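# Hook the hex nut from between spacers onto tape

## Task

Using the hook pick lying on the table (orange-brown handle, hook at the tip) if helpful, pull the hex nut out from among the spacers and leave it lying fully on the tape strip, with no part of it off the strip. Each spacer that ends up toppled or tilted counts against the result, but getting the nut out matters more than keeping every spacer standing.

## Robot and tools

Robot: two arms, left_arm and right_arm, each with six revolute joints and a two-finger parallel gripper. They face each other across the table; left_arm's base is at (-0.037, +0.460, +0.039) m on the +y side, right_arm's at (-0.030, -0.451, +0.039) m on the -y side. Arm names do not match left or right in camera images.

Frames: the scene frame has its origin at the table centre, +z up, table surface at z = +0.020 m. Fixed cameras and table objects use it. Each gripper's reported end_effector_position, orientation (quat_wxyz) and velocities, and its wrist camera pose, are in that arm's own base frame (+z up there too). Reported hand poses may be a few centimetres off, worse when stretched out. end_effector_position is the point between the fingers, 3 to 4 cm short of the tips; fingers point along the gripper's +x and close along its y. Only the final 1.5 cm of each finger's inner face is flat.

Joint order, used in every command row and every per-joint result list: wrist roll (joint_5), waist (joint_0), elbow (joint_2), shoulder (joint_1), wrist yaw (joint_4), wrist pitch (joint_3). Stated ranges in rad: waist -3.054..3.054, shoulder 0..3.142, elbow 0..2.356, wrist pitch -1.571..1.571, wrist yaw -1.571..1.571, wrist roll -3.142..3.142.

A row is always 14 numbers, each in [-1, 1], covering both arms even if one stays still: left_arm's six joint numbers in the order above plus its opening, then the same seven for right_arm. Joint numbers are offsets, not poses: they are added to the Joint targets as they stood when the action (or move) began, not to the previous row. Scale: 1.0 equals 2.055 rad for waist, shoulder and elbow, and 4.263 rad for the three wrist joints. Sending 0 keeps a joint at its target; repeating a nonzero offset in a new action moves it further. The opening number is absolute, not an offset: +1 fully open, empty fingers touch near -0.78, anything lower just squeezes. To leave a gripper unchanged, resend its current command (0 means half-closed, not 'no change'). Closing from fully open takes at least 0.6 s. To grip firmly, command about 0.08 below the grip_measured value seen at first contact.

Tools:
- execute_actions(actions, cameras): actions is a list of actions; each action is up to 15 rows, one per 1/30 s step, and the last row is held to fill 15 steps (0.5 s). An empty list just reports state. Requests that push a joint more than 0.028 rad beyond its range are rejected.
- move(target, speed, blend, opening_speed, blocking, cameras): target is one 14-number row or a list of up to 15 rows, all offsets from the same starting Joint targets (not chained). Joints move together along a joint-space path, so the hand curves; the path avoids nothing. speed in rad/s for the joint with the most to travel, 0.01 to 7, default 0.5. blend in rad rounds corners between listed targets. opening_speed (0.2 or more, per second on the -1..+1 scale) makes finger changes gradual. blocking=false returns after about 0.5 s while motion continues. Total path time is capped at 10 s. The result adds a move: line (done, off_target, moving, held, fault) and possibly limits=held.
- wait(seconds 0 to 10): lets time pass holding commands; a running move keeps going.
- stop(): brakes a running move.
- zoom_image(camera, region [x0,y0,x1,y1] in pixels, at most 504x504): cameras cam_high, cam_low, cam_left_wrist, cam_right_wrist, each 672x504.
- read_manual(section): licence text only.
- finished_scene(): ends the scene irreversibly; the nut must stay on the tape without help.

Results: Joint positions and Joint velocities per arm in the order above, then finger-pad gap in m (0.080 open); Joint targets are the base for your next offsets; grip_measured is the measured opening on the command scale; Joint torques and External joint torques (positive toward larger angle; external reading drops under a push toward larger angle); Wrist depth as a 7x7 grid of mm values (70 to 1000, '-' for none); lines like blocked, joint sent to its limit, joint command not followed, MOTOR HOT, TORQUE FAULT, OVER-TEMPERATURE FAULT.

Motion limits: per step a joint target can lead the measured angle by only 0.368 rad (big joints) or 0.763 rad (wrist), and targets that would jump the hand over 70 mm are scaled back, so big offsets take several actions. Friction and gravity can leave joints short, and tiny turns may not happen.

Avoid: the two arms striking or squeezing each other (can fail the scene); contact torques reaching the limits (waist 18.2, shoulder 22.5, elbow 22.4, wrist pitch 5.92, wrist yaw 5.9, wrist roll 5.54 N m), which freeze that arm for 10 s; fast impacts, slams, hard pushes, and releasing things while they move; anything leaving the table; knocking spacers over. If an arm is pushing on something, command its targets back past its measured positions. Holding loads or straining toward unreachable poses heats motors. Loose objects may occasionally be nudged by outside pushes. Thinking time lets the simulation run on.

Each tool is called after ">>>" by a JSON object that holds its "op" and its "data", one argument or row to a line.

## Session

>>> {"op": "execute_actions", "data": {
  "actions": []
}}

Scene clock: 0.00 s.
left_arm: end_effector_position=(+0.0805, +0.2876, +0.3264) grip_measured=+0.989 end_effector_quat_wxyz=(+0.880, +0.018, +0.406, +0.245) | right_arm: end_effector_position=(+0.3004, -0.0303, +0.2340) grip_measured=+1.000 end_effector_quat_wxyz=(+0.824, +0.176, +0.287, -0.456)
Joint names: [wrist roll, waist, elbow, shoulder, wrist yaw, wrist pitch]
Joint positions: left_arm=[1.059 1.581 1.661 1.37 0.588 -1.305 0.08] | right_arm=[1.159 0.277 1.272 1.394 0.833 -1.107 0.08]
Joint velocities: within noise
Joint torques (N m): no reading
External joint torques (N m): no reading
Motor temperatures (°C): left_arm=[33 40 32 30 39 44] | right_arm=[38 35 33 31 32 37]
Heat: left arm: hottest wrist pitch 44 °C (+0.0 °C/min); right arm: hottest wrist roll 38 °C (+0.0 °C/min).
Wrist depth (mm): cam_left_wrist=[775 973 - - 544 514 476 / 809 - - - 495 478 453 / 855 - - - 465 445 358 / 911 - - - 435 415 358 / 925 86 - 421 410 - 320 / - 86 - 395 387 - - / - - - 360 351 333 -] | cam_right_wrist=[515 552 531 - - - 908 / 436 365 481 476 - - - / 377 353 412 427 411 413 - / 357 369 378 379 371 381 381 / 341 346 340 341 330 343 329 / - - 305 312 312 300 81 / - - 282 286 286 286 73]
Joint targets: left_arm=[1.059 1.581 1.663 1.368 0.589 -1.303] | right_arm=[1.159 0.277 1.275 1.391 0.835 -1.106]
Tool commands: left_gripper/opening=+0.989207 right_gripper/opening=+1.0

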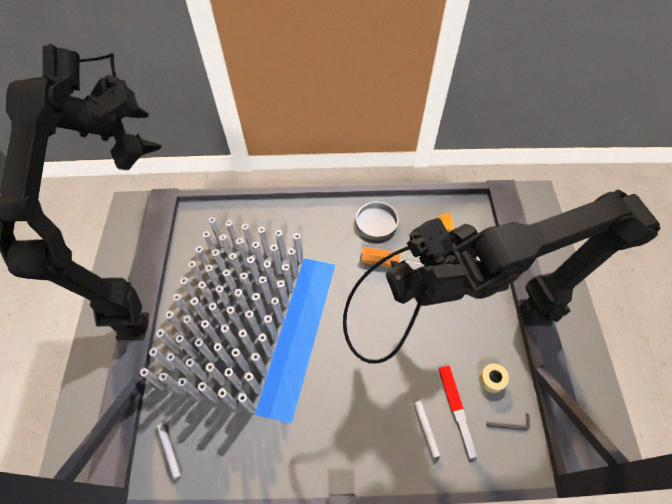

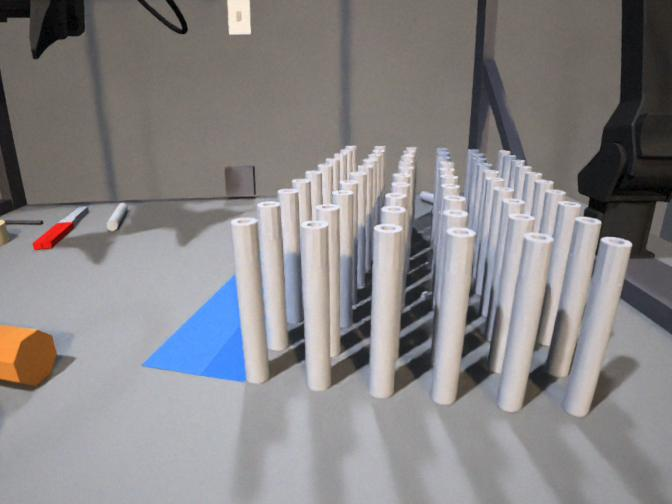

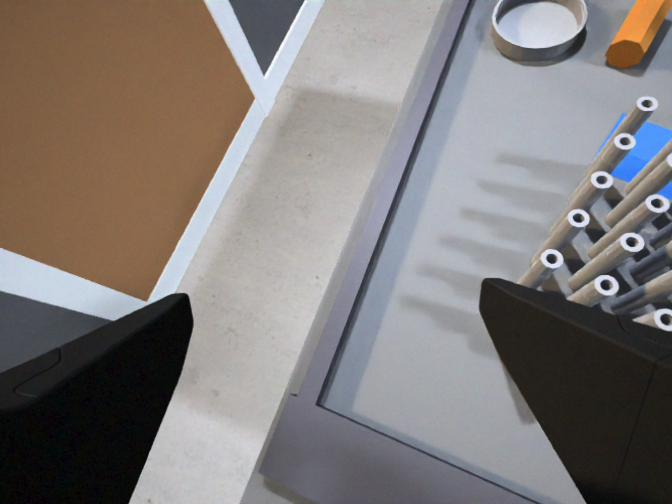

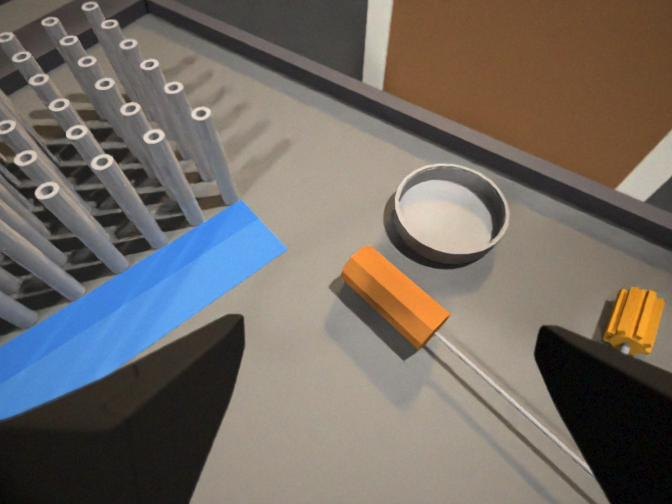

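>>> {"op": "zoom_image", "data": {
  "camera": "cam_high",
  "region": [130, 200, 350, 430]
}}

>>> {"op": "zoom_image", "data": {
  "camera": "cam_low",
  "region": [200, 130, 650, 430]
}}

Scaled by 2.191 from the camera's 672x504 image, which has a finer 960x720 frame.

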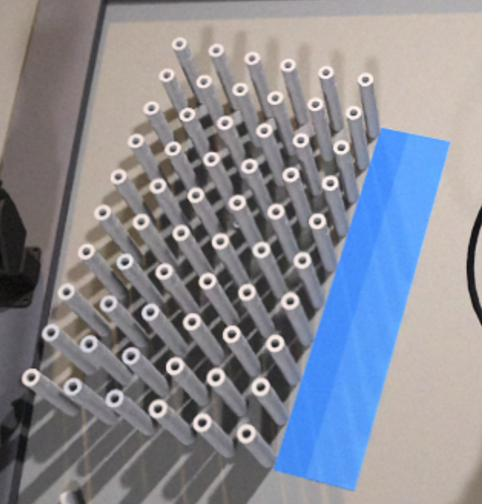

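Scaled by 1.120 from the camera's 672x504 image, which has a finer 960x720 frame.

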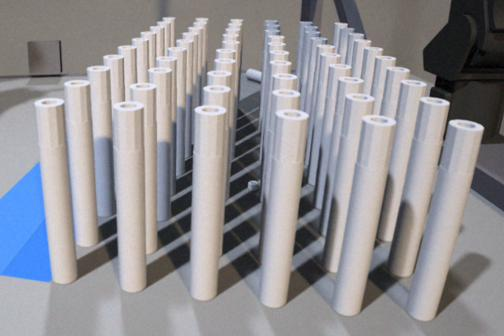

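>>> {"op": "zoom_image", "data": {
  "camera": "cam_right_wrist",
  "region": [300, 150, 672, 504]
}}

>>> {"op": "zoom_image", "data": {
  "camera": "cam_high",
  "region": [340, 190, 560, 480]
}}

Scaled by 1.355 from the camera's 672x504 image, which has a finer 960x720 frame.

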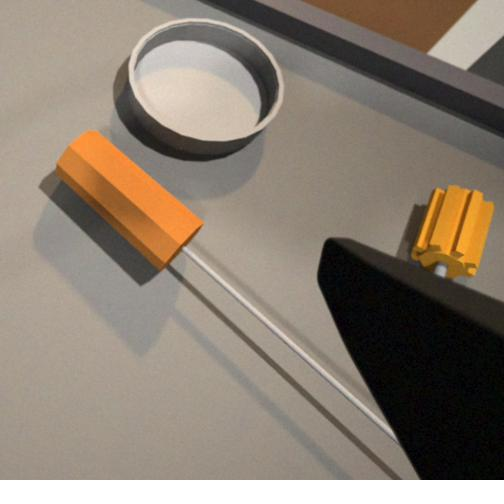

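Scaled by 1.738 from the camera's 672x504 image, which has a finer 960x720 frame.

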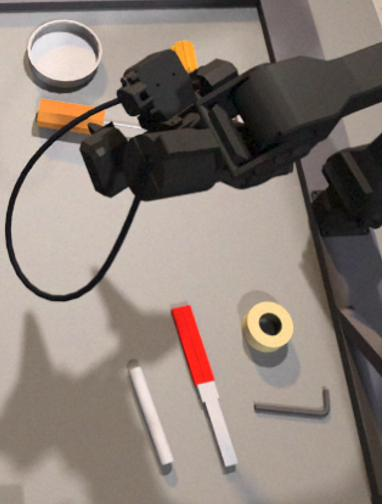

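>>> {"op": "zoom_image", "data": {
  "camera": "cam_low",
  "region": [370, 220, 480, 400]
}}

>>> {"op": "zoom_image", "data": {
  "camera": "cam_high",
  "region": [200, 270, 280, 350]
}}

Scaled by 2.800 from the camera's 672x504 image, which has a finer 960x720 frame.

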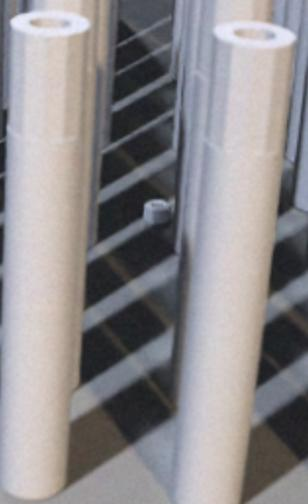

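Scaled by 6.300 from the camera's 672x504 image, which has a finer 960x720 frame.

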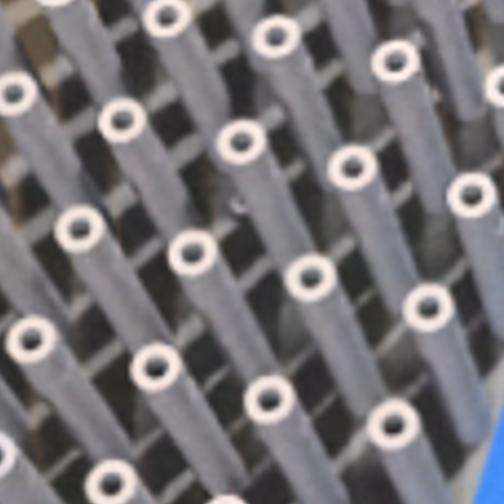

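>>> {"op": "move", "data": {
  "target": [-0.2484, -0.638, 0, 0, -0.1382, 0, 1.0, 0, 0.35, 0, 0, 0, 0, 1.0],
  "speed": 1.2
}}

Scene clock: 92.27 s.
left_arm: end_effector_position=(+0.2892, +0.0803, +0.3049) grip_measured=+0.989 end_effector_quat_wxyz=(+0.867, -0.065, +0.481, +0.116) | right_arm: end_effector_position=(+0.2465, +0.1742, +0.2340) grip_measured=+1.000 end_effector_quat_wxyz=(+0.931, +0.064, +0.331, -0.138)
Joint names: [wrist roll, waist, elbow, shoulder, wrist yaw, wrist pitch]
Joint positions: left_arm=[0.005 0.273 1.661 1.37 0.004 -1.305 0.08] | right_arm=[1.159 0.993 1.272 1.394 0.833 -1.107 0.08]
Joint velocities: within noise
Joint torques (N m): left_arm=[-0.18 -0.21 6.26 -4.25 -0.18 1.55] | right_arm=[0.02 0.42 7.14 -6.26 0.5 0.83]
External joint torques (N m): left_arm=[-0.19 -0.2 0.6 -0.11 -0.19 0.38] | right_arm=[0.02 0.39 1.29 -1.74 0.05 0.06]
Motor temperatures (°C): left_arm=[33 38 36 35 38 46] | right_arm=[37 34 38 35 33 38]
Heat: left arm: hottest wrist pitch 46 °C (+0.0 °C/min); right arm: hottest elbow 38 °C (+1.0 °C/min).
Wrist depth (mm): cam_left_wrist=[- 428 437 439 448 454 457 / - 418 424 428 434 439 441 / 399 406 412 417 422 424 431 / 389 395 394 402 407 413 417 / 383 86 385 389 392 - 409 / - 86 372 376 381 - - / - 312 314 368 351 320 -] | cam_right_wrist=[- 548 452 508 412 425 540 / - 475 467 468 464 464 478 / - 421 422 426 425 425 424 / 333 378 378 379 382 381 370 / - 348 341 339 343 345 342 / - - 307 312 312 301 81 / - - 278 286 286 287 73]
Joint targets: left_arm=[0.000 0.270 1.663 1.368 -0.001 -1.303] | right_arm=[1.159 0.997 1.275 1.391 0.835 -1.106]
move: done

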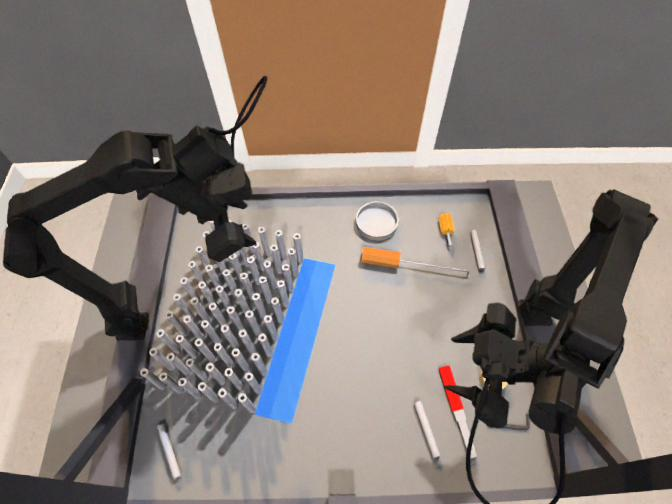

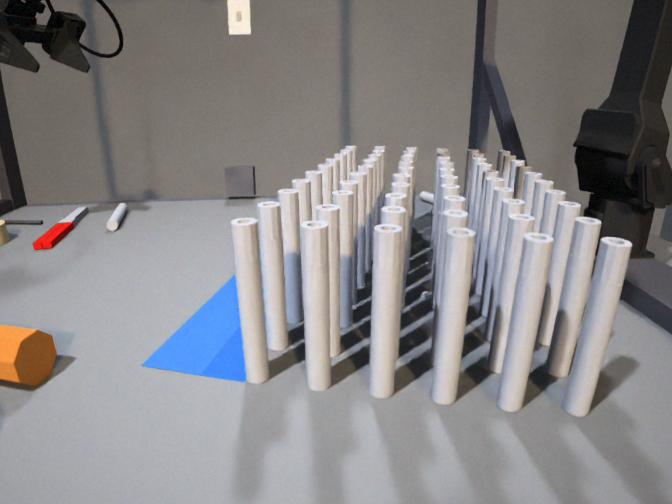

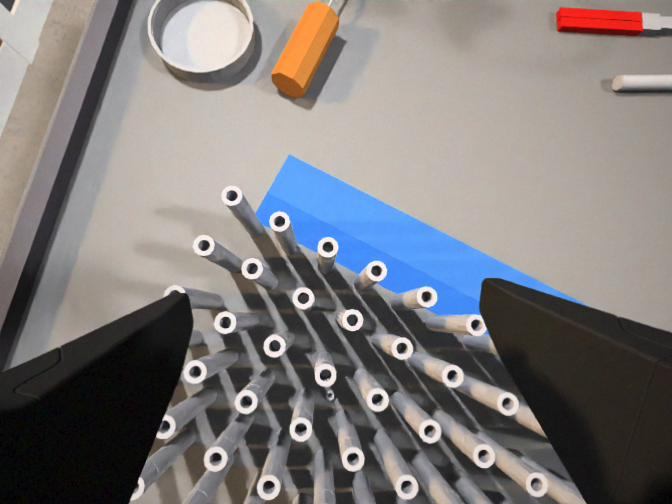

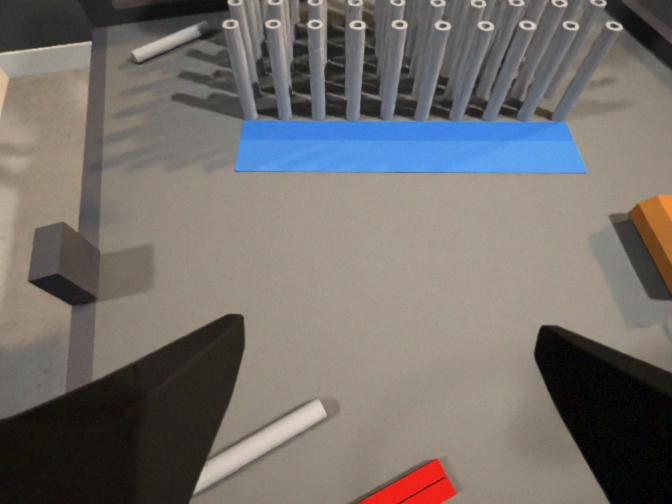

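>>> {"op": "zoom_image", "data": {
  "camera": "cam_high",
  "region": [340, 200, 500, 320]
}}

>>> {"op": "zoom_image", "data": {
  "camera": "cam_left_wrist",
  "region": [250, 300, 450, 450]
}}

>>> {"op": "zoom_image", "data": {
  "camera": "cam_high",
  "region": [430, 240, 490, 290]
}}

Scaled by 3.150 from the camera's 672x504 image, which has a finer 960x720 frame.

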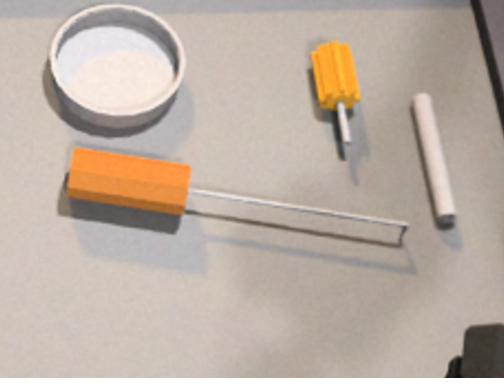

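Scaled by 2.520 from the camera's 672x504 image, which has a finer 960x720 frame.

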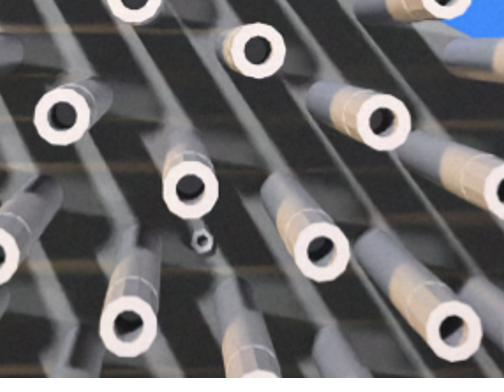

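Scaled by 8.400 from the camera's 672x504 image, which has a finer 960x720 frame.

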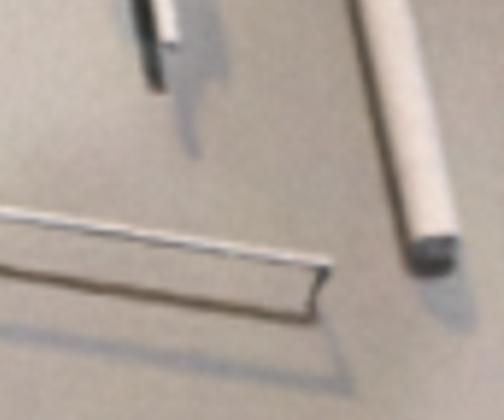

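>>> {"op": "zoom_image", "data": {
  "camera": "cam_low",
  "region": [0, 300, 120, 400]
}}

>>> {"op": "zoom_image", "data": {
  "camera": "cam_left_wrist",
  "region": [240, 0, 400, 120]
}}

Scaled by 4.200 from the camera's 672x504 image, which has a finer 960x720 frame.

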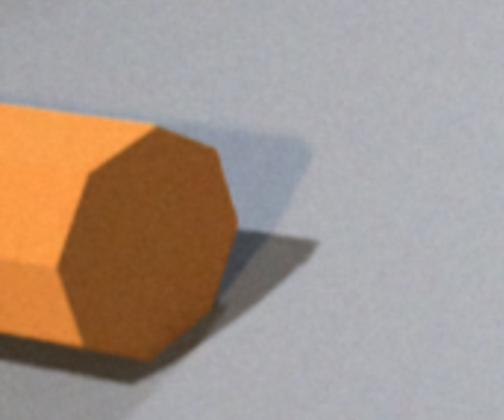

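Scaled by 3.150 from the camera's 672x504 image, which has a finer 960x720 frame.

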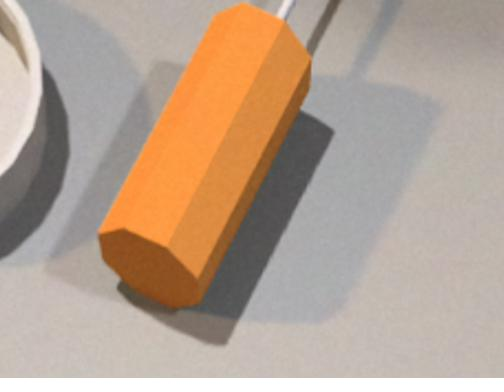

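>>> {"op": "move", "data": {
  "target": [0, 0, 0, 0, 0, 0, 1.0, -0.3230, -0.6698, 0.2186, 0.2919, -0.1959, -0.0465, 0.7],
  "speed": 1.2
}}

Scene clock: 222.13 s.
left_arm: end_effector_position=(+0.2892, +0.0802, +0.3049) grip_measured=+0.989 end_effector_quat_wxyz=(+0.867, -0.064, +0.481, +0.116) | right_arm: end_effector_position=(+0.3506, -0.1403, +0.1195) grip_measured=+0.702 end_effector_quat_wxyz=(+0.704, +0.058, +0.706, -0.059)
Joint names: [wrist roll, waist, elbow, shoulder, wrist yaw, wrist pitch]
Joint positions: left_arm=[0.005 0.272 1.661 1.37 0.003 -1.305 0.08] | right_arm=[-0.214 -0.379 1.713 1.984 0.003 -1.302 0.067]
Joint velocities: within noise
Joint torques (N m): left_arm=[-0.17 -0.16 6.26 -4.25 -0.16 1.54] | right_arm=[-0.11 -0.14 7.74 -9.75 -0.1 0.12]
External joint torques (N m): left_arm=[-0.17 -0.17 0.56 -0.01 -0.16 0.38] | right_arm=[-0.11 -0.12 2.3 -1.38 -0.09 -0.21]
Motor temperatures (°C): left_arm=[32 37 37 36 37 46] | right_arm=[36 34 39 35 33 37]
Heat: left arm: hottest wrist pitch 46 °C (-1.0 °C/min); right arm: hottest elbow 39 °C (+1.0 °C/min).
Wrist depth (mm): cam_left_wrist=[- 427 435 435 446 455 456 / - 420 422 429 432 441 443 / 399 407 411 411 420 425 431 / 386 394 395 401 405 414 418 / 383 86 386 390 390 - 407 / - 86 374 379 380 - - / - 312 312 366 351 319 -] | cam_right_wrist=[170 170 168 167 166 165 164 / 180 179 179 177 176 174 172 / 192 191 190 188 153 183 182 / 206 204 203 201 167 199 194 / 221 220 212 215 208 208 209 / - - 92 234 231 93 80 / - - 250 253 251 249 73]
Joint targets: left_arm=[0.001 0.270 1.663 1.368 0.000 -1.303] | right_arm=[-0.218 -0.380 1.724 1.991 0.000 -1.305]
move: done

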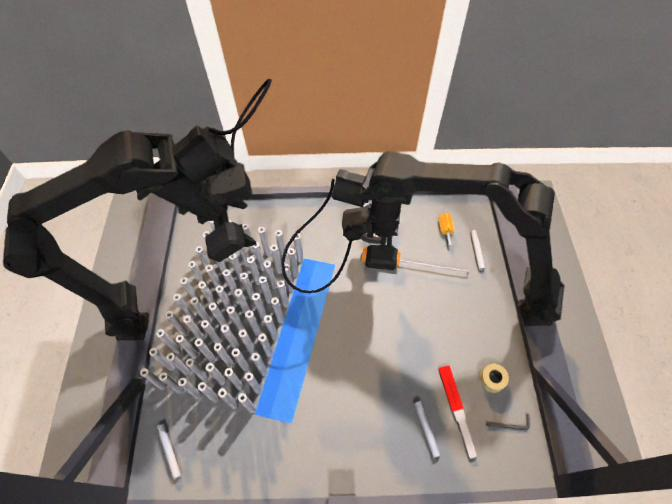

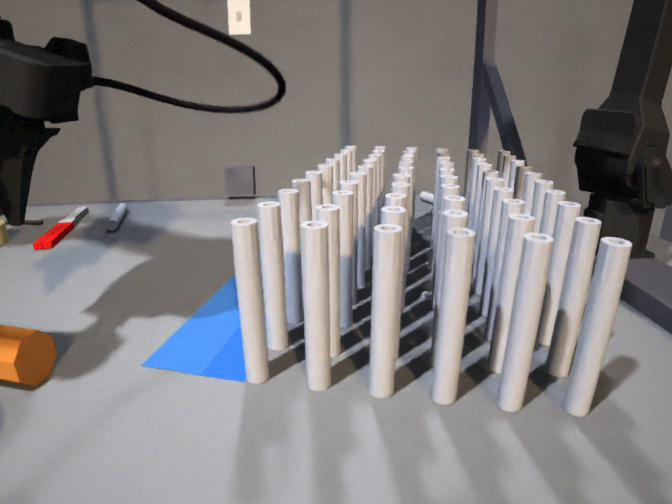

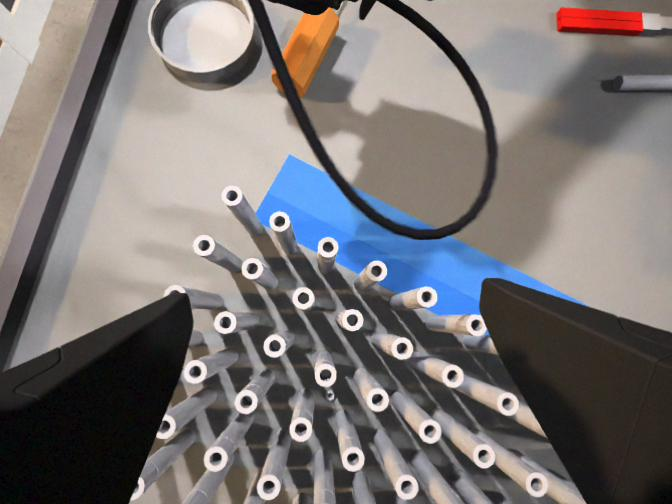

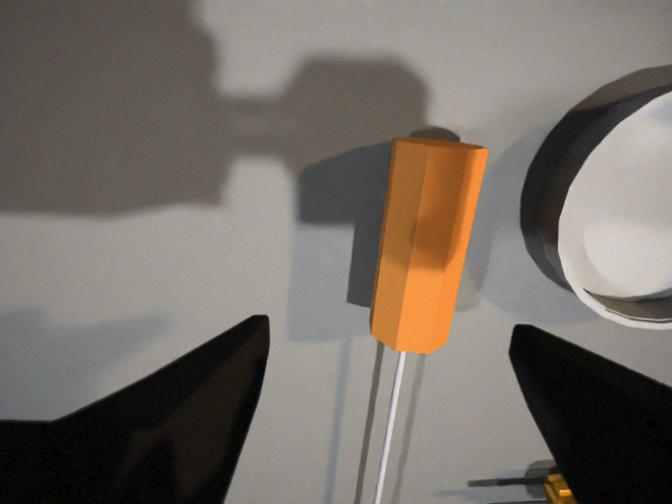

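>>> {"op": "move", "data": {
  "target": [0, 0, 0, 0, 0, 0, 1.0, -0.0023, -0.0301, -0.1069, 0.0328, 0, 0.0677, 0.7],
  "speed": 0.6
}}

Scene clock: 244.23 s.
left_arm: end_effector_position=(+0.2892, +0.0802, +0.3049) grip_measured=+0.989 end_effector_quat_wxyz=(+0.867, -0.065, +0.481, +0.116) | right_arm: end_effector_position=(+0.3482, -0.1642, +0.0436) grip_measured=+0.702 end_effector_quat_wxyz=(+0.705, +0.074, +0.701, -0.078)
Joint names: [wrist roll, waist, elbow, shoulder, wrist yaw, wrist pitch]
Joint positions: left_arm=[0.005 0.272 1.661 1.37 0.003 -1.305 0.08] | right_arm=[-0.224 -0.44 1.51 2.054 0.003 -1.02 0.067]
Joint velocities: within noise
Joint torques (N m): left_arm=[-0.16 -0.21 6.29 -4.24 -0.16 1.56] | right_arm=[-0.1 -0.23 5.47 -10.42 -0.1 0.47]
External joint torques (N m): left_arm=[-0.16 -0.17 0.57 0.02 -0.17 0.39] | right_arm=[-0.1 -0.17 0.23 -1.77 -0.09 0.15]
Motor temperatures (°C): left_arm=[32 36 37 36 37 46] | right_arm=[35 34 38 39 33 36]
Heat: left arm: hottest wrist pitch 46 °C (+0.0 °C/min); right arm: hottest shoulder 39 °C (+4.1 °C/min).
Wrist depth (mm): cam_left_wrist=[- 430 294 316 447 455 455 / - 418 425 427 434 438 443 / 401 408 411 415 421 425 430 / 387 395 394 400 407 414 417 / 382 86 384 391 391 - 409 / - 87 371 379 382 - - / - 311 313 367 350 320 -] | cam_right_wrist=[- 102 101 100 100 99 99 / - 108 108 106 105 104 104 / 115 113 114 110 109 111 108 / 123 124 121 88 83 118 110 / 134 131 127 93 95 125 122 / - - 92 100 96 99 76 / - - 150 106 147 149 73]
Joint targets: left_arm=[0.000 0.270 1.663 1.368 0.000 -1.303] | right_arm=[-0.228 -0.442 1.505 2.058 0.000 -1.016]
move: done

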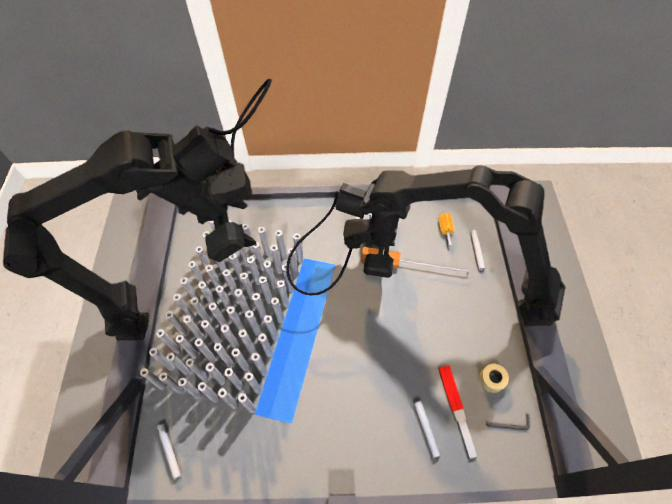

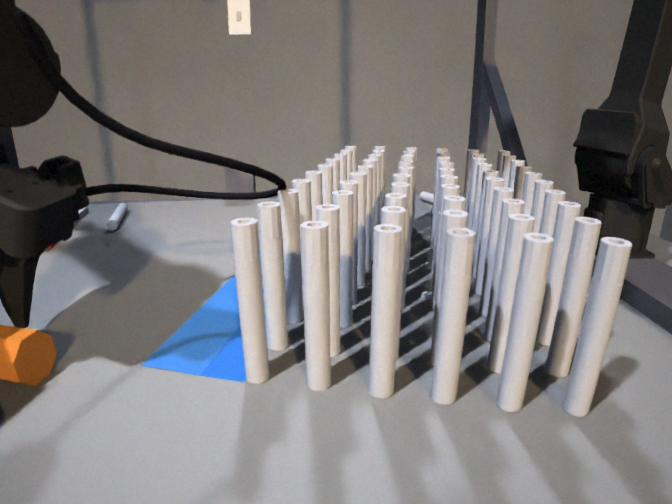

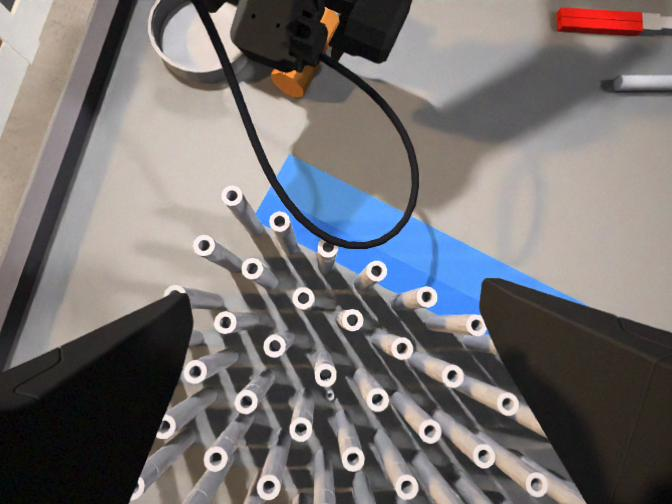

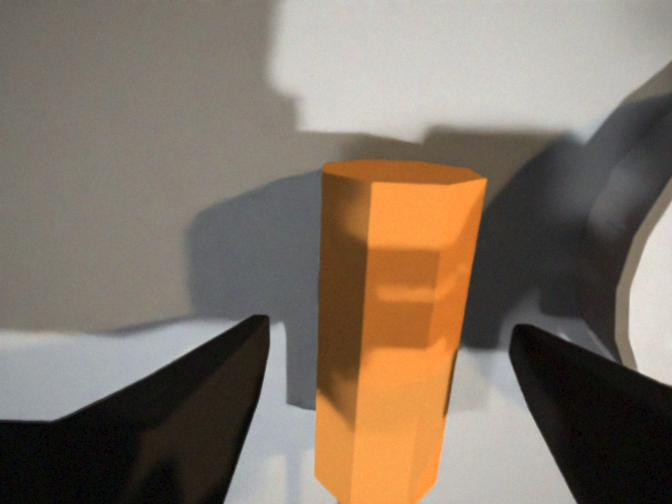

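>>> {"op": "zoom_image", "data": {
  "camera": "cam_low",
  "region": [0, 240, 140, 440]
}}

Scaled by 2.520 from the camera's 672x504 image, which has a finer 960x720 frame.

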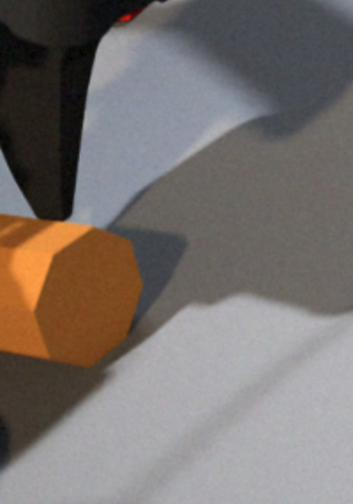

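>>> {"op": "move", "data": {
  "target": [0, 0, 0, 0, 0, 0, 1.0, 0, 0, -0.0133, 0.0074, 0, 0.0100, 0.7],
  "speed": 0.3,
  "cameras": ["cam_low", "cam_right_wrist"]
}}

>>> {"op": "zoom_image", "data": {
  "camera": "cam_low",
  "region": [0, 240, 140, 440]
}}

Scene clock: 255.53 s.
left_arm: end_effector_position=(+0.2892, +0.0802, +0.3049) grip_measured=+0.989 end_effector_quat_wxyz=(+0.867, -0.065, +0.481, +0.116) | right_arm: end_effector_position=(+0.3486, -0.1644, +0.0328) grip_measured=+0.702 end_effector_quat_wxyz=(+0.706, +0.074, +0.700, -0.078)
Joint names: [wrist roll, waist, elbow, shoulder, wrist yaw, wrist pitch]
Joint positions: left_arm=[0.005 0.272 1.661 1.37 0.003 -1.305 0.08] | right_arm=[-0.224 -0.44 1.483 2.066 0.003 -0.977 0.067]
Joint velocities: within noise
Joint torques (N m): left_arm=[-0.16 -0.22 6.28 -4.3 -0.16 1.56] | right_arm=[-0.09 -0.18 5.23 -9.89 -0.09 0.56]
External joint torques (N m): left_arm=[-0.16 -0.18 0.61 -0.19 -0.17 0.37] | right_arm=[-0.09 -0.18 0.05 -1.26 -0.08 0.21]
Motor temperatures (°C): left_arm=[32 36 37 36 37 46] | right_arm=[35 34 37 38 32 36]
Heat: left arm: hottest wrist pitch 46 °C (+0.0 °C/min); right arm: hottest shoulder 38 °C (+3.0 °C/min).
Wrist depth (mm): cam_left_wrist=[- 428 304 326 444 453 457 / - 418 423 429 434 438 443 / 400 408 412 416 421 425 431 / 389 394 395 401 406 413 419 / 383 86 385 390 393 - 408 / - 87 374 379 382 - - / - 311 313 366 351 319 -] | cam_right_wrist=[93 93 91 93 92 - 91 / - 98 98 97 96 96 95 / 105 104 104 101 100 101 100 / - 111 111 84 72 108 104 / 120 119 115 82 78 114 111 / - - 92 86 84 106 76 / - - 137 95 101 135 73]
Joint targets: left_arm=[0.000 0.270 1.663 1.368 0.000 -1.303] | right_arm=[-0.228 -0.442 1.477 2.074 0.000 -0.973]
move: done
Images, in order (width x height): cam_low 672x504, cam_right_wrist 672x504.

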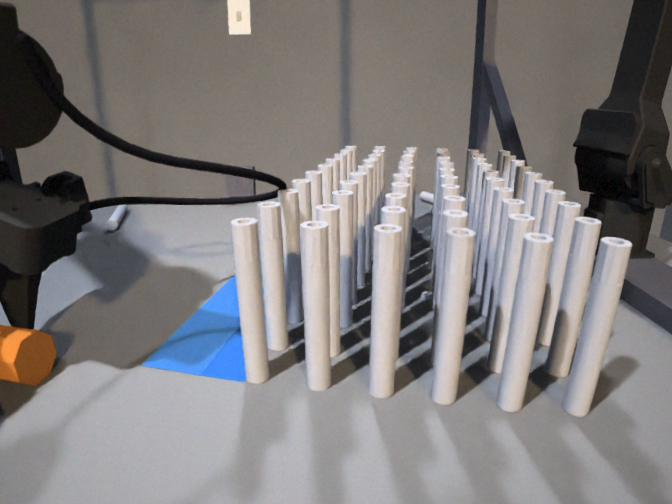

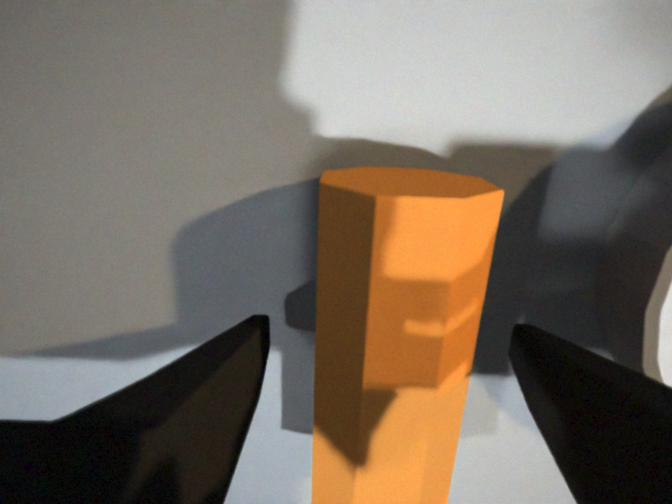

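Scaled by 2.520 from the camera's 672x504 image, which has a finer 960x720 frame.

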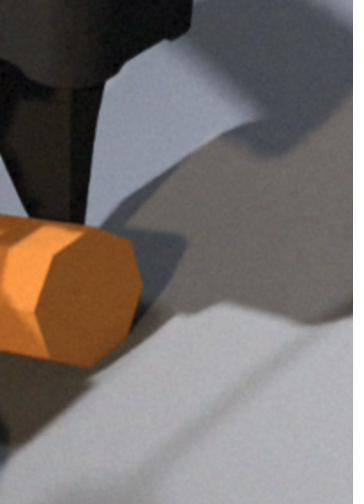

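>>> {"op": "move", "data": {
  "target": [0, 0, 0, 0, 0, 0, 1.0, 0, 0, -0.0046, 0.0028, 0, 0.0035, 0.7],
  "speed": 0.1,
  "cameras": []
}}

Scene clock: 267.90 s.
left_arm: end_effector_position=(+0.2892, +0.0802, +0.3049) grip_measured=+0.989 end_effector_quat_wxyz=(+0.867, -0.065, +0.481, +0.116) | right_arm: end_effector_position=(+0.3487, -0.1645, +0.0290) grip_measured=+0.702 end_effector_quat_wxyz=(+0.707, +0.074, +0.699, -0.078)
Joint names: [wrist roll, waist, elbow, shoulder, wrist yaw, wrist pitch]
Joint positions: left_arm=[0.005 0.272 1.661 1.37 0.003 -1.305 0.08] | right_arm=[-0.224 -0.44 1.474 2.071 0.003 -0.962 0.067]
Joint velocities: within noise
Joint torques (N m): left_arm=[-0.16 -0.21 6.26 -4.28 -0.17 1.55] | right_arm=[-0.1 -0.2 5.15 -9.73 -0.1 0.59]
External joint torques (N m): left_arm=[-0.16 -0.21 0.55 -0.08 -0.17 0.37] | right_arm=[-0.1 -0.12 -0.03 -1.07 -0.1 0.23]
Motor temperatures (°C): left_arm=[32 36 37 36 37 46] | right_arm=[35 34 36 38 32 36]
Heat: left arm: hottest wrist pitch 46 °C (+0.0 °C/min); right arm: hottest shoulder 38 °C (+3.0 °C/min).
Wrist depth (mm): cam_left_wrist=[- 429 306 331 447 454 458 / - 421 423 428 435 438 443 / 399 407 412 415 420 425 431 / 387 397 395 400 407 412 417 / 381 86 383 390 390 - 407 / - 87 373 378 380 - - / - 310 312 365 351 320 -] | cam_right_wrist=[- 89 88 89 89 - 87 / - 94 95 94 93 92 92 / 101 100 100 97 96 98 96 / - 107 106 - - 104 101 / 117 115 110 80 73 108 107 / - - 92 81 79 117 76 / - - 130 87 88 129 74]
Joint targets: left_arm=[0.000 0.270 1.663 1.368 0.000 -1.303] | right_arm=[-0.228 -0.442 1.468 2.079 0.000 -0.959]
move: done
No camera images: "cameras" was empty.

>>> {"op": "move", "data": {
  "target": [0, 0, 0, 0, 0, 0, 1.0, 0, 0, -0.0035, 0.0021, 0, 0.0026, 0.7],
  "speed": 0.1,
  "cameras": ["cam_low"]
}}

>>> {"op": "zoom_image", "data": {
  "camera": "cam_low",
  "region": [0, 240, 140, 440]
}}

Scene clock: 271.13 s.
left_arm: end_effector_position=(+0.2892, +0.0802, +0.3049) grip_measured=+0.989 end_effector_quat_wxyz=(+0.867, -0.065, +0.481, +0.116) | right_arm: end_effector_position=(+0.3486, -0.1644, +0.0258) grip_measured=+0.702 end_effector_quat_wxyz=(+0.707, +0.074, +0.699, -0.078)
Joint names: [wrist roll, waist, elbow, shoulder, wrist yaw, wrist pitch]
Joint positions: left_arm=[0.005 0.272 1.661 1.37 0.003 -1.305 0.08] | right_arm=[-0.224 -0.44 1.467 2.075 0.003 -0.951 0.067]
Joint velocities: within noise
Joint torques (N m): left_arm=[-0.17 -0.21 6.25 -4.21 -0.16 1.55] | right_arm=[-0.09 -0.2 5.15 -9.79 -0.1 0.57]
External joint torques (N m): left_arm=[-0.17 -0.21 0.61 -0.06 -0.16 0.39] | right_arm=[-0.09 -0.16 -0.02 -1.07 -0.08 0.23]
Motor temperatures (°C): left_arm=[32 36 37 36 37 46] | right_arm=[35 34 36 38 32 36]
Heat: left arm: hottest wrist pitch 46 °C (+0.0 °C/min); right arm: hottest shoulder 38 °C (+3.0 °C/min).
Wrist depth (mm): cam_left_wrist=[- 428 309 334 449 452 455 / - 418 422 426 434 437 443 / 399 406 411 415 421 425 429 / 387 396 395 399 408 413 418 / 382 86 385 390 390 - 408 / - 86 373 379 382 - - / - 312 313 367 351 319 -] | cam_right_wrist=[- 86 85 85 85 - 85 / - 92 93 90 90 90 89 / 97 97 97 94 93 94 93 / - 103 103 - - 99 99 / 114 110 107 77 - 105 106 / - - 84 79 - 113 76 / - - 126 82 82 125 73]
Joint targets: left_arm=[0.000 0.270 1.663 1.368 0.000 -1.303] | right_arm=[-0.228 -0.442 1.461 2.083 0.000 -0.948]
move: done
Images, in order (width x height): cam_low 672x504.

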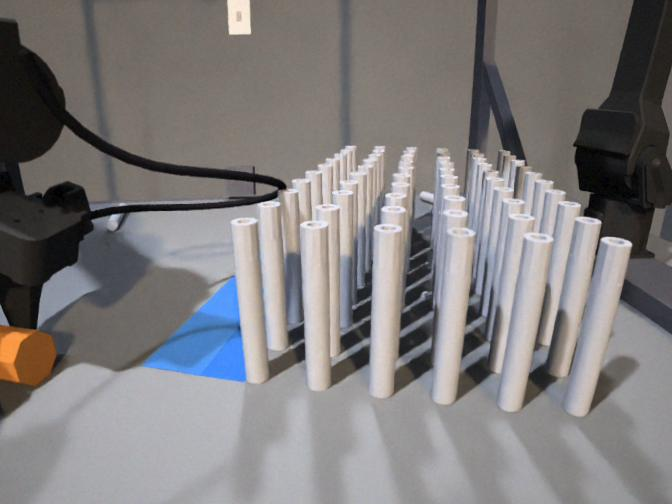

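Scaled by 2.520 from the camera's 672x504 image, which has a finer 960x720 frame.

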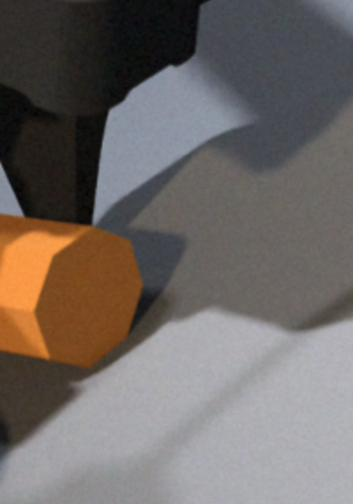

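>>> {"op": "move", "data": {
  "target": [0, 0, 0, 0, 0, 0, 1.0, 0, 0, -0.0046, 0.0028, 0, 0.0035, 0.7],
  "speed": 0.1,
  "cameras": ["cam_right_wrist"]
}}

Scene clock: 274.57 s.
left_arm: end_effector_position=(+0.2892, +0.0802, +0.3049) grip_measured=+0.989 end_effector_quat_wxyz=(+0.867, -0.065, +0.481, +0.116) | right_arm: end_effector_position=(+0.3484, -0.1643, +0.0243) grip_measured=+0.702 end_effector_quat_wxyz=(+0.707, +0.074, +0.699, -0.079)
Joint names: [wrist roll, waist, elbow, shoulder, wrist yaw, wrist pitch]
Joint positions: left_arm=[0.005 0.272 1.661 1.37 0.003 -1.305 0.08] | right_arm=[-0.224 -0.44 1.46 2.075 0.003 -0.943 0.067]
Joint velocities: within noise
Joint torques (N m): left_arm=[-0.16 -0.23 6.26 -4.26 -0.16 1.55] | right_arm=[-0.09 -0.2 4.59 -9.02 -0.1 1.05]
External joint torques (N m): left_arm=[-0.16 -0.2 0.64 -0.14 -0.17 0.4] | right_arm=[-0.09 -0.21 -0.66 -0.24 -0.08 0.67]
Motor temperatures (°C): left_arm=[32 36 37 36 37 46] | right_arm=[35 34 36 38 32 36]
Heat: left arm: hottest wrist pitch 46 °C (+0.0 °C/min); right arm: hottest shoulder 38 °C (+3.0 °C/min).
Wrist depth (mm): cam_left_wrist=[- 428 310 333 447 451 456 / - 419 422 429 436 440 444 / 400 408 410 416 420 426 430 / 388 396 394 400 406 414 417 / 381 86 386 390 391 - 407 / - 86 372 378 380 - - / - 311 312 366 351 319 -] | cam_right_wrist=[- 86 86 85 85 - 85 / - 92 93 90 90 90 89 / 97 97 97 94 93 94 93 / - 103 102 - - 99 99 / 113 109 107 77 - 104 106 / - - 83 79 - 112 76 / - - 125 82 80 125 73]
Joint targets: left_arm=[0.000 0.270 1.663 1.368 0.000 -1.303] | right_arm=[-0.228 -0.442 1.451 2.089 0.000 -0.933]
move: done
Images, in order (width x height): cam_right_wrist 672x504.

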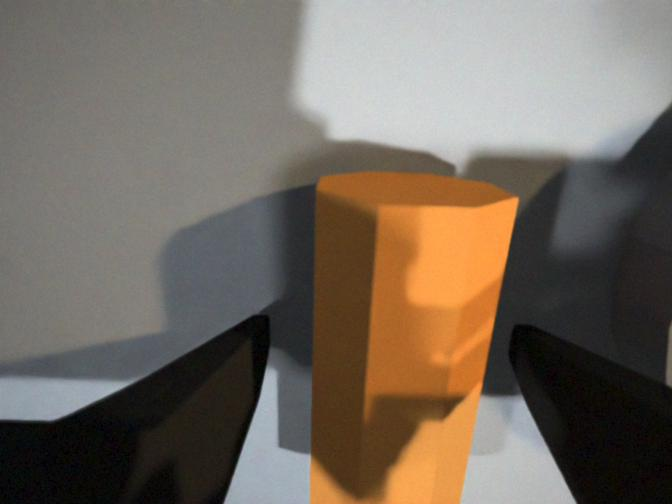

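>>> {"op": "move", "data": {
  "target": [
    [0, 0, 0, 0, 0, 0, 1.0, 0, 0, 0.0083, -0.0049, 0, -0.0061, 0.7],
    [0, 0, 0, 0, 0, 0, 1.0, 0, 0, 0.0083, -0.0049, 0, -0.0061, -0.3]
  ],
  "speed": 0.2,
  "opening_speed": 0.6
}}

Scene clock: 284.43 s.
left_arm: end_effector_position=(+0.2892, +0.0802, +0.3049) grip_measured=+0.989 end_effector_quat_wxyz=(+0.867, -0.065, +0.481, +0.116) | right_arm: end_effector_position=(+0.3463, -0.1647, +0.0251) grip_measured=-0.011 end_effector_quat_wxyz=(+0.704, +0.075, +0.702, -0.079)
Joint names: [wrist roll, waist, elbow, shoulder, wrist yaw, wrist pitch]
Joint positions: left_arm=[0.005 0.272 1.661 1.37 0.003 -1.305 0.08] | right_arm=[-0.225 -0.442 1.464 2.075 0.004 -0.956 0.035]
Joint velocities: within noise
Joint torques (N m): left_arm=[-0.15 -0.19 6.24 -4.23 -0.17 1.56] | right_arm=[-0.06 0.08 6.49 -10.31 -0.14 0.12]
External joint torques (N m): left_arm=[-0.15 -0.2 0.6 -0.12 -0.17 0.4] | right_arm=[-0.06 0.12 1.39 -1.7 -0.13 -0.21]
Motor temperatures (°C): left_arm=[32 36 37 36 37 46] | right_arm=[35 34 36 39 32 36]
Heat: left arm: hottest wrist pitch 46 °C (+0.0 °C/min); right arm: hottest shoulder 39 °C (+3.0 °C/min).
Wrist depth (mm): cam_left_wrist=[- 429 310 334 447 452 456 / - 419 420 426 434 438 443 / 398 406 411 415 419 426 431 / 387 395 394 402 408 413 417 / 381 86 385 391 392 - 407 / - 86 372 377 381 - - / - 311 313 367 351 319 -] | cam_right_wrist=[- 86 84 85 85 - 85 / - 92 93 90 90 90 88 / 97 97 97 94 - 94 93 / - 103 103 100 - 99 99 / 113 110 111 80 - 105 105 / - 118 - 81 - 82 112 / - - - 84 78 73 -]
Joint targets: left_arm=[0.000 0.270 1.663 1.368 0.000 -1.303] | right_arm=[-0.227 -0.442 1.468 2.079 0.000 -0.959]
move: done

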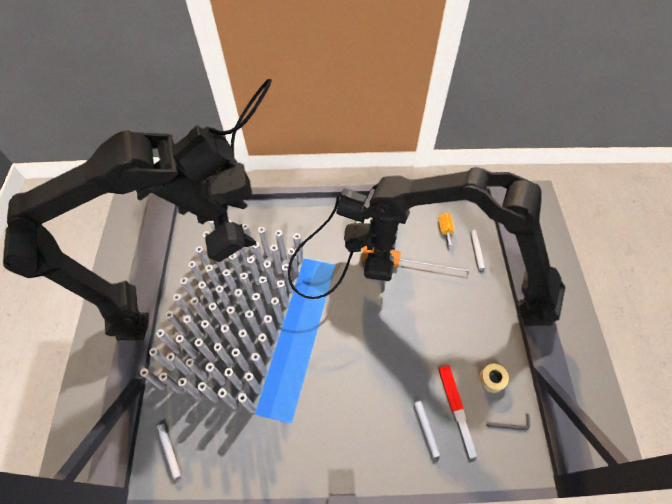

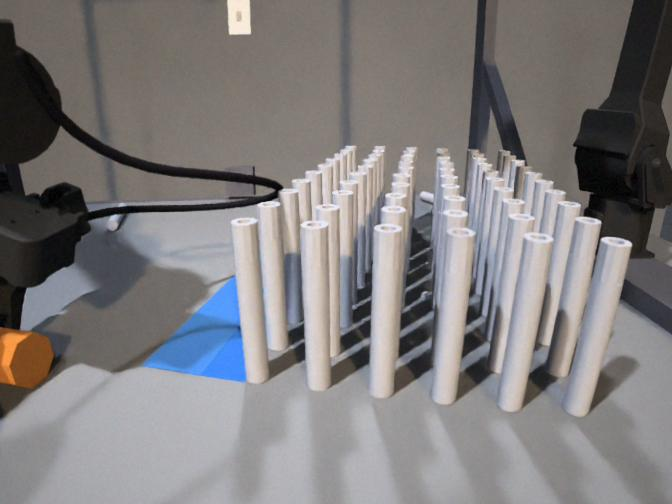

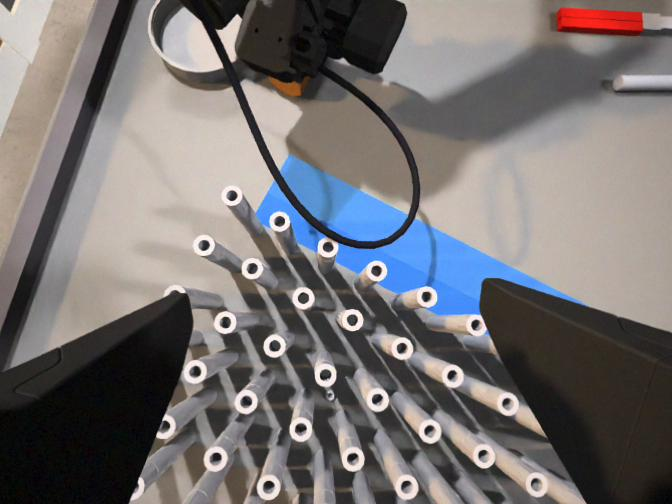

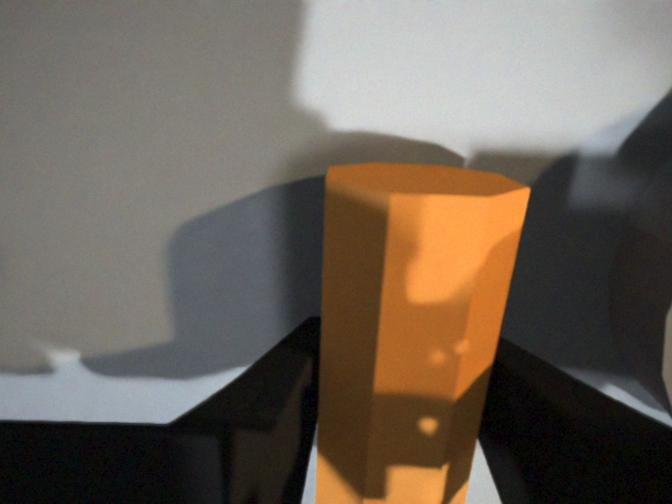

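>>> {"op": "move", "data": {
  "target": [0, 0, 0, 0, 0, 0, 1.0, 0, 0, 0.1976, -0.0329, 0, -0.1113, -0.3],
  "speed": 0.5
}}

Scene clock: 290.50 s.
left_arm: end_effector_position=(+0.2892, +0.0802, +0.3049) grip_measured=+0.989 end_effector_quat_wxyz=(+0.867, -0.065, +0.481, +0.116) | right_arm: end_effector_position=(+0.3457, -0.1642, +0.1418) grip_measured=-0.011 end_effector_quat_wxyz=(+0.695, +0.078, +0.711, -0.075)
Joint names: [wrist roll, waist, elbow, shoulder, wrist yaw, wrist pitch]
Joint positions: left_arm=[0.005 0.272 1.661 1.37 0.003 -1.305 0.08] | right_arm=[-0.225 -0.442 1.863 2.026 0.003 -1.43 0.035]
Joint velocities: within noise
Joint torques (N m): left_arm=[-0.17 -0.2 6.27 -4.25 -0.16 1.55] | right_arm=[-0.06 0.12 7.6 -12.81 -0.1 -0.01]
External joint torques (N m): left_arm=[-0.18 -0.19 0.59 -0.02 -0.16 0.4] | right_arm=[-0.06 0.11 2.22 -4.25 -0.08 -0.31]
Motor temperatures (°C): left_arm=[32 36 37 36 37 46] | right_arm=[35 34 36 40 32 36]
Heat: left arm: hottest wrist pitch 46 °C (+0.0 °C/min); right arm: hottest shoulder 40 °C (+3.0 °C/min).
Wrist depth (mm): cam_left_wrist=[- 429 434 443 449 455 457 / - 419 424 428 433 438 444 / 401 407 410 415 418 425 429 / 389 395 395 402 408 413 419 / 382 86 385 390 392 - 407 / - 86 373 380 381 - - / - 312 312 367 352 278 -] | cam_right_wrist=[189 187 186 185 184 182 179 / 202 199 198 197 196 191 190 / 214 213 212 204 203 201 202 / 231 230 228 - - 215 210 / 250 248 243 79 - 234 236 / 271 265 - 81 - 82 251 / - - - 84 78 73 -]
Joint targets: left_arm=[0.000 0.270 1.663 1.368 0.000 -1.303] | right_arm=[-0.228 -0.442 1.874 2.012 0.000 -1.433]
move: done

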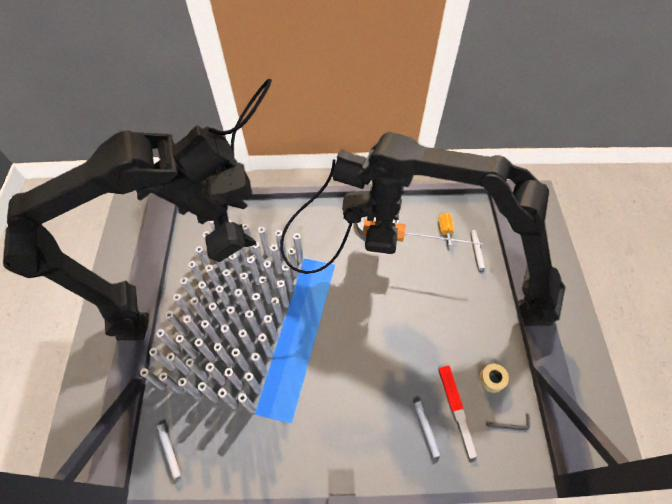

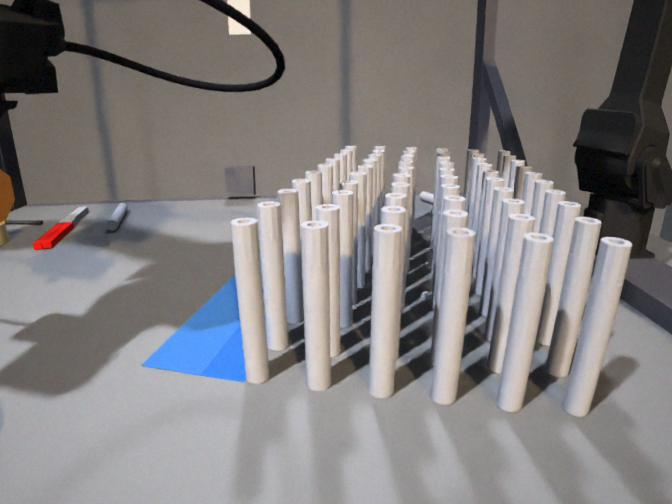

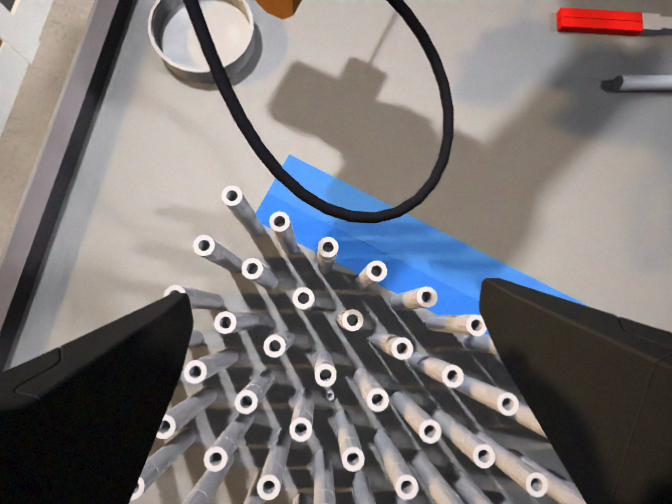

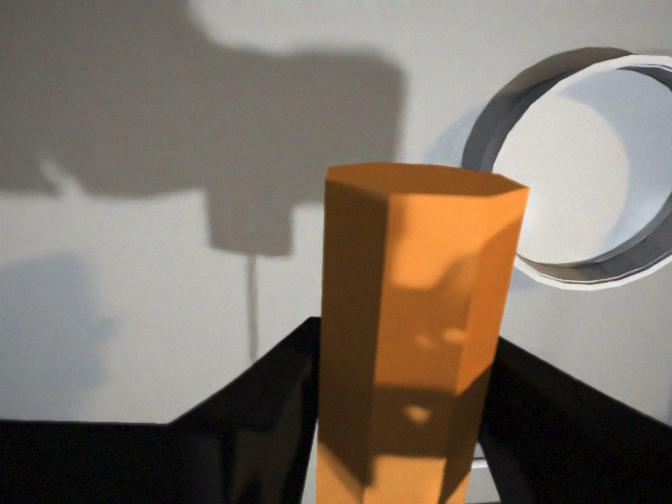

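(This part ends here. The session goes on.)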